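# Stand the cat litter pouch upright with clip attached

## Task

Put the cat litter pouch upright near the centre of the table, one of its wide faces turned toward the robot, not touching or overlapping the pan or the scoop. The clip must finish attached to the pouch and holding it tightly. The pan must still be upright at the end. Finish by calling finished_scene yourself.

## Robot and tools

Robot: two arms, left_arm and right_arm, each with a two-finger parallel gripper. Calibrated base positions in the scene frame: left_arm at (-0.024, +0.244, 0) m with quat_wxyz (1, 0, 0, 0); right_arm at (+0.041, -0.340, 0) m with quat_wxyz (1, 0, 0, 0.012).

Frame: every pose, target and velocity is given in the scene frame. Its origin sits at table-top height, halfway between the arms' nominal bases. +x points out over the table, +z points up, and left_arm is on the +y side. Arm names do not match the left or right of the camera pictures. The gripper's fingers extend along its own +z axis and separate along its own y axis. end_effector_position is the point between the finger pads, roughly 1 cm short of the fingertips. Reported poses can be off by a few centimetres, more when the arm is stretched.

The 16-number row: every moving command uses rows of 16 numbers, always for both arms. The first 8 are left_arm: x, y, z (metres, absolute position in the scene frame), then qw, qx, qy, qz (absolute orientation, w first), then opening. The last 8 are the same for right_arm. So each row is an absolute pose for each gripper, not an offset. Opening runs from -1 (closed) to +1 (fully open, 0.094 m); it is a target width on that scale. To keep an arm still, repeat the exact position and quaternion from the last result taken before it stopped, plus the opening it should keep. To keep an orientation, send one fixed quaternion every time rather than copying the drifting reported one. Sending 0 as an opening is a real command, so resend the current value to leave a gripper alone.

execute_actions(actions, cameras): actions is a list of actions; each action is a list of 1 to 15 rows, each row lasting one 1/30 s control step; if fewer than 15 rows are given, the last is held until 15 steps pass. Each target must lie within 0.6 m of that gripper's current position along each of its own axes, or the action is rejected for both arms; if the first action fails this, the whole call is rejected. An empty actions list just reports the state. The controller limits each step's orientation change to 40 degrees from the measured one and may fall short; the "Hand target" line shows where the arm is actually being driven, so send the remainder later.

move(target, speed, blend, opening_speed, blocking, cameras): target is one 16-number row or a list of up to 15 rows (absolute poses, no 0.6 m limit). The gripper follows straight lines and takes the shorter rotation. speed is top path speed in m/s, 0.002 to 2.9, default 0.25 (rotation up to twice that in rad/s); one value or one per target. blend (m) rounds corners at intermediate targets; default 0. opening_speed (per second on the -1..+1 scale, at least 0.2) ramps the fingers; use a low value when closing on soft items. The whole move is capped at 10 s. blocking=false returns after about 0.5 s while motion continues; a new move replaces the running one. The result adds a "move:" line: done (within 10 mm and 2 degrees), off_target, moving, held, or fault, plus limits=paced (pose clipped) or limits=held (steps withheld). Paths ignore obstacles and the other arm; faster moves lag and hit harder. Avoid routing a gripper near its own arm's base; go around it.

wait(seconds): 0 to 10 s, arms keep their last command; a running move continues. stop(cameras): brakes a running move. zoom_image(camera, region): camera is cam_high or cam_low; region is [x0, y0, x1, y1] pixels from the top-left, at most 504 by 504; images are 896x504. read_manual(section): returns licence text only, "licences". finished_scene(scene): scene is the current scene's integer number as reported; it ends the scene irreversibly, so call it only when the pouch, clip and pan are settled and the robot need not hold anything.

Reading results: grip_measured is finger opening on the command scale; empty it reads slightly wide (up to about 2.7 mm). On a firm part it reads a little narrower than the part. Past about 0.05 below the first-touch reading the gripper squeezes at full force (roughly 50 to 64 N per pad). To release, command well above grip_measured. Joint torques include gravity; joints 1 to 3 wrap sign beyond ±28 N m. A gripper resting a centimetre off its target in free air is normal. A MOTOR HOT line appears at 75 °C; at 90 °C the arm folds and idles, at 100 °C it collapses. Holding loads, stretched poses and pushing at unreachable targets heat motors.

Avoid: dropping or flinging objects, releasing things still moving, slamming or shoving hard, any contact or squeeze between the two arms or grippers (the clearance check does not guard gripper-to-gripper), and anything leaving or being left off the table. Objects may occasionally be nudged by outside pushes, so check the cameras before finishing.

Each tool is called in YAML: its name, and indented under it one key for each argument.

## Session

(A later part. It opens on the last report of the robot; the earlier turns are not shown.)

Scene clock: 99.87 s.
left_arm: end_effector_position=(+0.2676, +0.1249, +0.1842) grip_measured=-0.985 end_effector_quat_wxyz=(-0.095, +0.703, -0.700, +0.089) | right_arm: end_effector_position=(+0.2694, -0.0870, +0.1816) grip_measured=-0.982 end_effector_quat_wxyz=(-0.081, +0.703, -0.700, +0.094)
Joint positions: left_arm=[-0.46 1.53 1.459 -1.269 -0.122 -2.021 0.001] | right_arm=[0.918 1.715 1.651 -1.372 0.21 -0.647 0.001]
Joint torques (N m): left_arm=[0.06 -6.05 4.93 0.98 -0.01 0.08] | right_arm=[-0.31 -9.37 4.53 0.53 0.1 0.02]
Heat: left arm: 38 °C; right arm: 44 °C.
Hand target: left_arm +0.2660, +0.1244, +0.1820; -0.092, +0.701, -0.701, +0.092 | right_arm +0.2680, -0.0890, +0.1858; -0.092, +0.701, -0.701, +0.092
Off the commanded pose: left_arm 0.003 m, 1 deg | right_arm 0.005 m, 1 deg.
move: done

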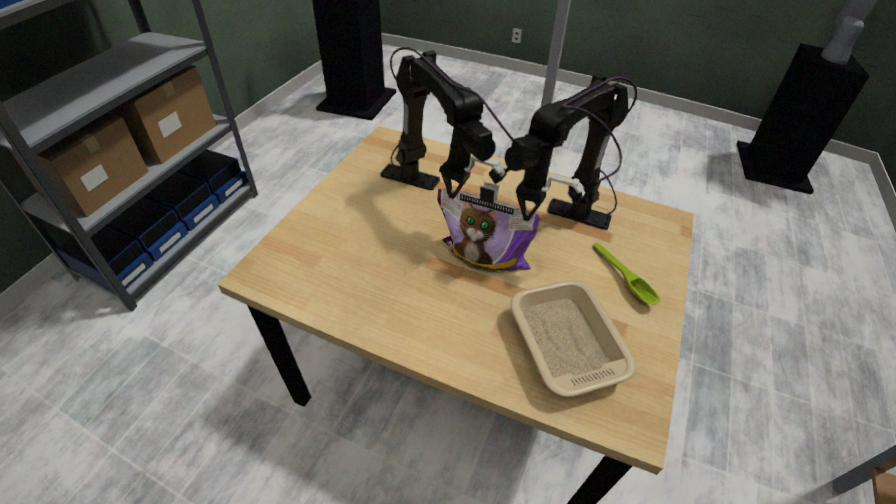

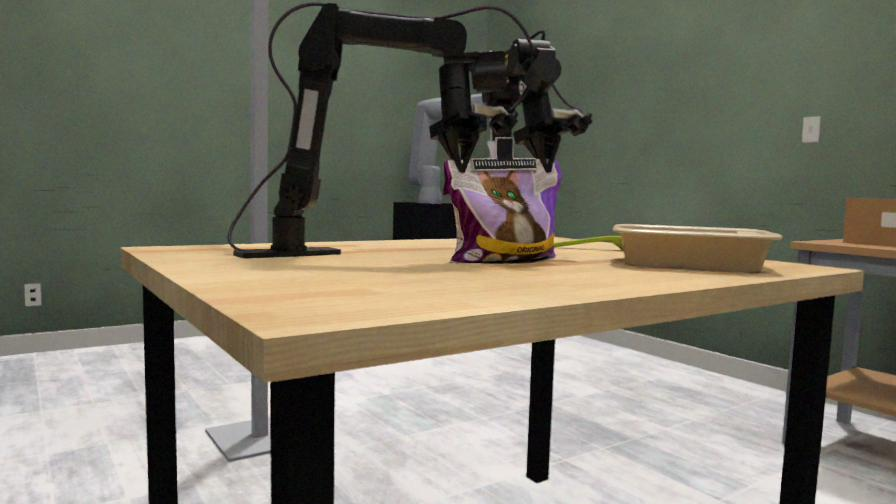

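move:
  target:
    - [0.268,0.1245,0.178,0.0923,-0.701,0.701,-0.0923,-1,0.27,-0.089,0.179,0.0923,-0.701,0.701,-0.0923,-1]
    - [0.268,0.1245,0.178,0.0923,-0.701,0.701,-0.0923,-0.25,0.27,-0.089,0.179,0.0923,-0.701,0.701,-0.0923,-0.25]
  speed: 0.04
  opening_speed: 0.5

zoom_image:
  camera: "cam_high"
  region: [420, 140, 580, 290]

zoom_image:
  camera: "cam_low"
  region: [400, 90, 600, 280]

Scene clock: 102.57 s.
left_arm: end_effector_position=(+0.2702, +0.1217, +0.1810) grip_measured=-0.251 end_effector_quat_wxyz=(-0.092, +0.702, -0.700, +0.097) | right_arm: end_effector_position=(+0.2712, -0.0867, +0.1758) grip_measured=-0.252 end_effector_quat_wxyz=(-0.084, +0.703, -0.700, +0.097)
Joint positions: left_arm=[-0.46 1.53 1.443 -1.241 -0.113 -2.02 0.035] | right_arm=[0.918 1.712 1.623 -1.343 0.217 -0.648 0.035]
Joint torques (N m): left_arm=[0.28 -5.97 5.09 0.93 -0.12 0.09] | right_arm=[-0.49 -9.22 4.42 0.5 0 -0.08]
Heat: left arm: 38 °C; right arm: 43 °C.
Hand target: left_arm +0.2680, +0.1244, +0.1780; -0.092, +0.701, -0.701, +0.092 | right_arm +0.2700, -0.0889, +0.1789; -0.092, +0.701, -0.701, +0.092
Off the commanded pose: left_arm 0.005 m, 1 deg | right_arm 0.004 m, 1 deg.
move: done

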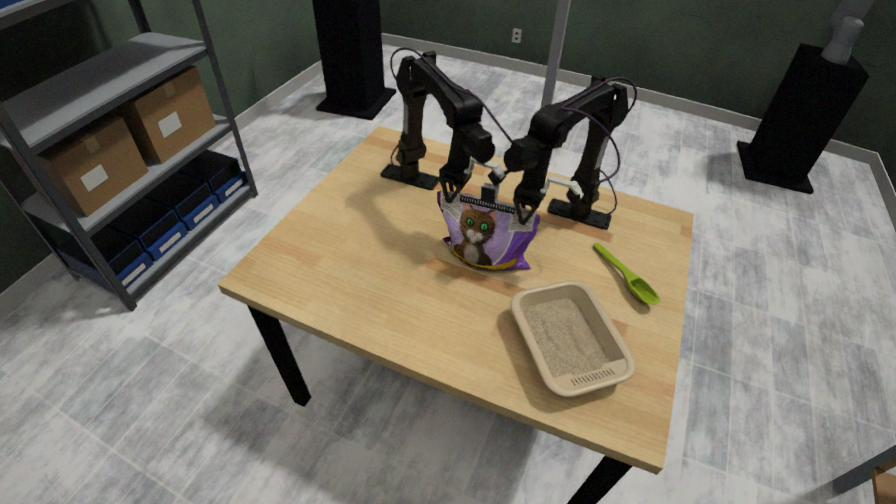

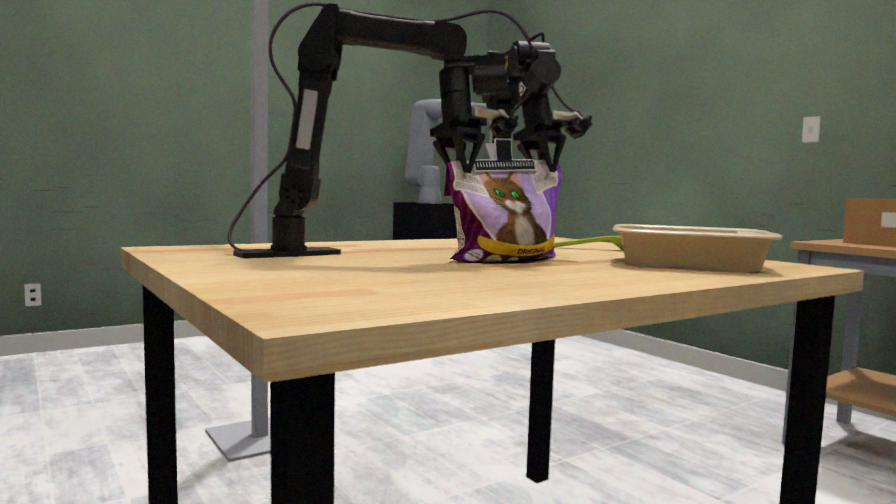

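Scaled by 3.150.

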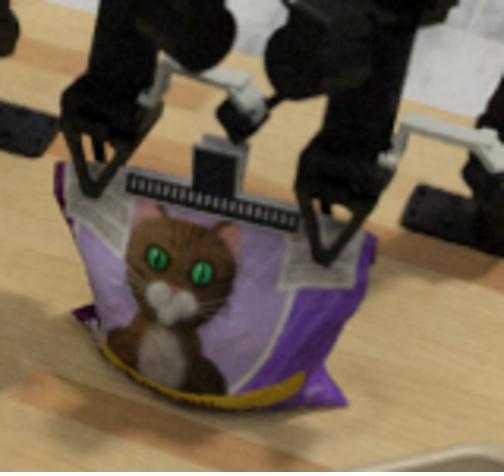

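Scaled by 2.520.

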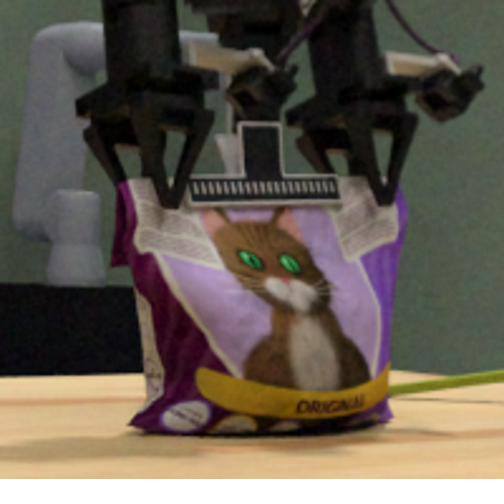

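Raise both hands clear.

move:
  target:
    - [0.268,0.126,0.29,0.0923,-0.701,0.701,-0.0923,-0.1,0.27,-0.091,0.29,0.0923,-0.701,0.701,-0.0923,-0.1]
  speed: 0.1
  opening_speed: 1.0

zoom_image:
  camera: "cam_high"
  region: [420, 140, 580, 290]

zoom_image:
  camera: "cam_low"
  region: [400, 90, 600, 280]

Scene clock: 104.33 s.
left_arm: end_effector_position=(+0.2727, +0.1202, +0.2794) grip_measured=-0.101 end_effector_quat_wxyz=(-0.104, +0.695, -0.699, +0.131) | right_arm: end_effector_position=(+0.2702, -0.0881, +0.2799) grip_measured=-0.102 end_effector_quat_wxyz=(-0.172, +0.702, -0.686, +0.086)
Joint positions: left_arm=[-0.46 1.604 1.914 -1.563 -0.111 -2.007 0.042] | right_arm=[0.918 1.666 1.968 -1.551 0.217 -0.688 0.042]
Joint torques (N m): left_arm=[0.7 -6.83 7.47 0.83 -0.12 0.07] | right_arm=[-0.54 -7.23 7.43 0.63 0.1 -0.04]
Heat: left arm: 38 °C; right arm: 43 °C.
Hand target: left_arm +0.2679, +0.1259, +0.2891; -0.109, +0.695, -0.698, +0.137 | right_arm +0.2699, -0.0912, +0.2893; -0.183, +0.699, -0.686, +0.085
Off the commanded pose: left_arm 0.013 m, 5 deg | right_arm 0.011 m, 9 deg.
joint sent to its limit (left arm) — joint 4 (wrist pitch), lower limit. The joint targets are off in orientation, not in position.
joint sent to its limit (right arm) — joint 4 (wrist pitch), lower limit. The joint targets are off in orientation, not in position.
move: off_target (left_arm, right_arm)

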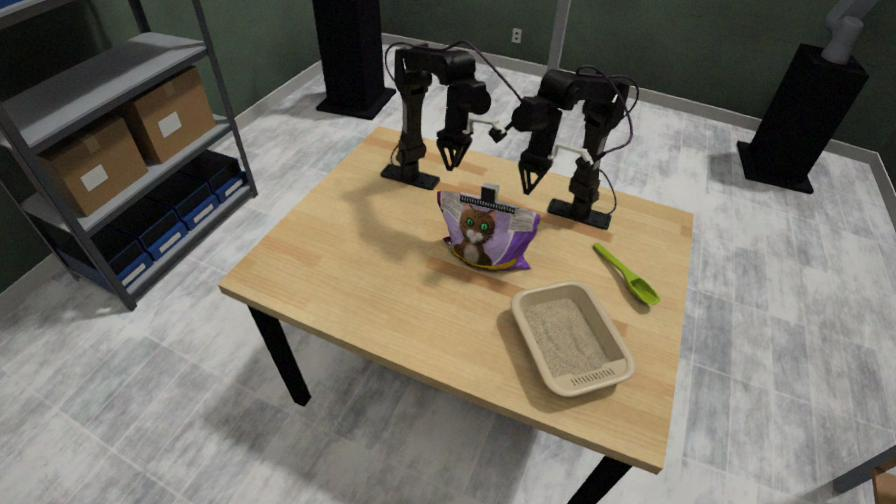

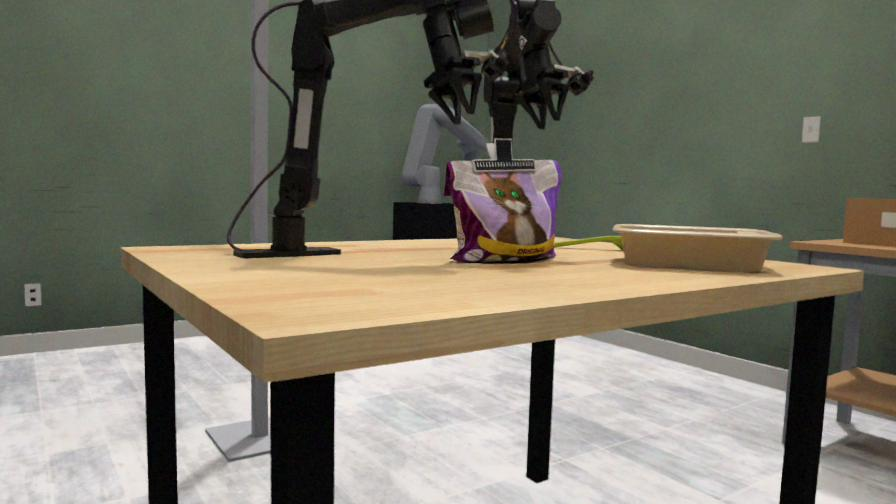

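Scaled by 3.150.

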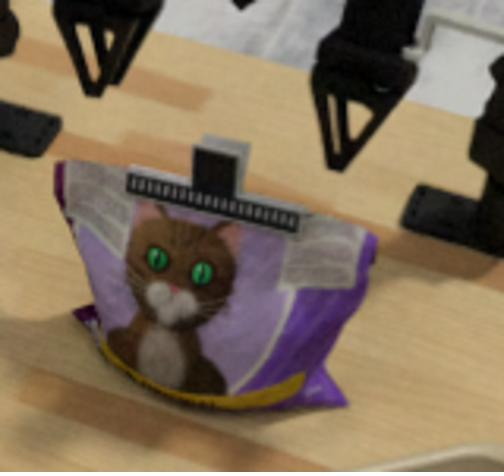

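Scaled by 2.520.

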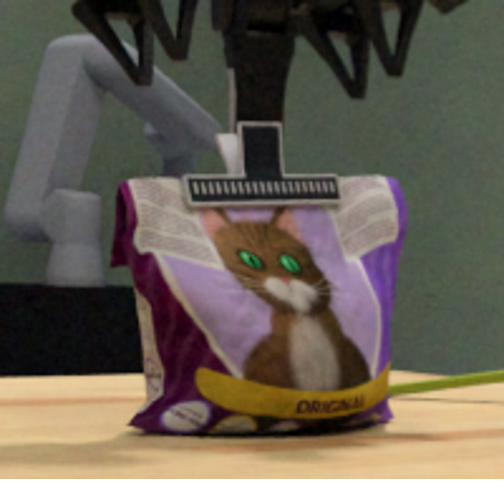

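finished_scene:
  scene: 2

The scene is finished: the task was done.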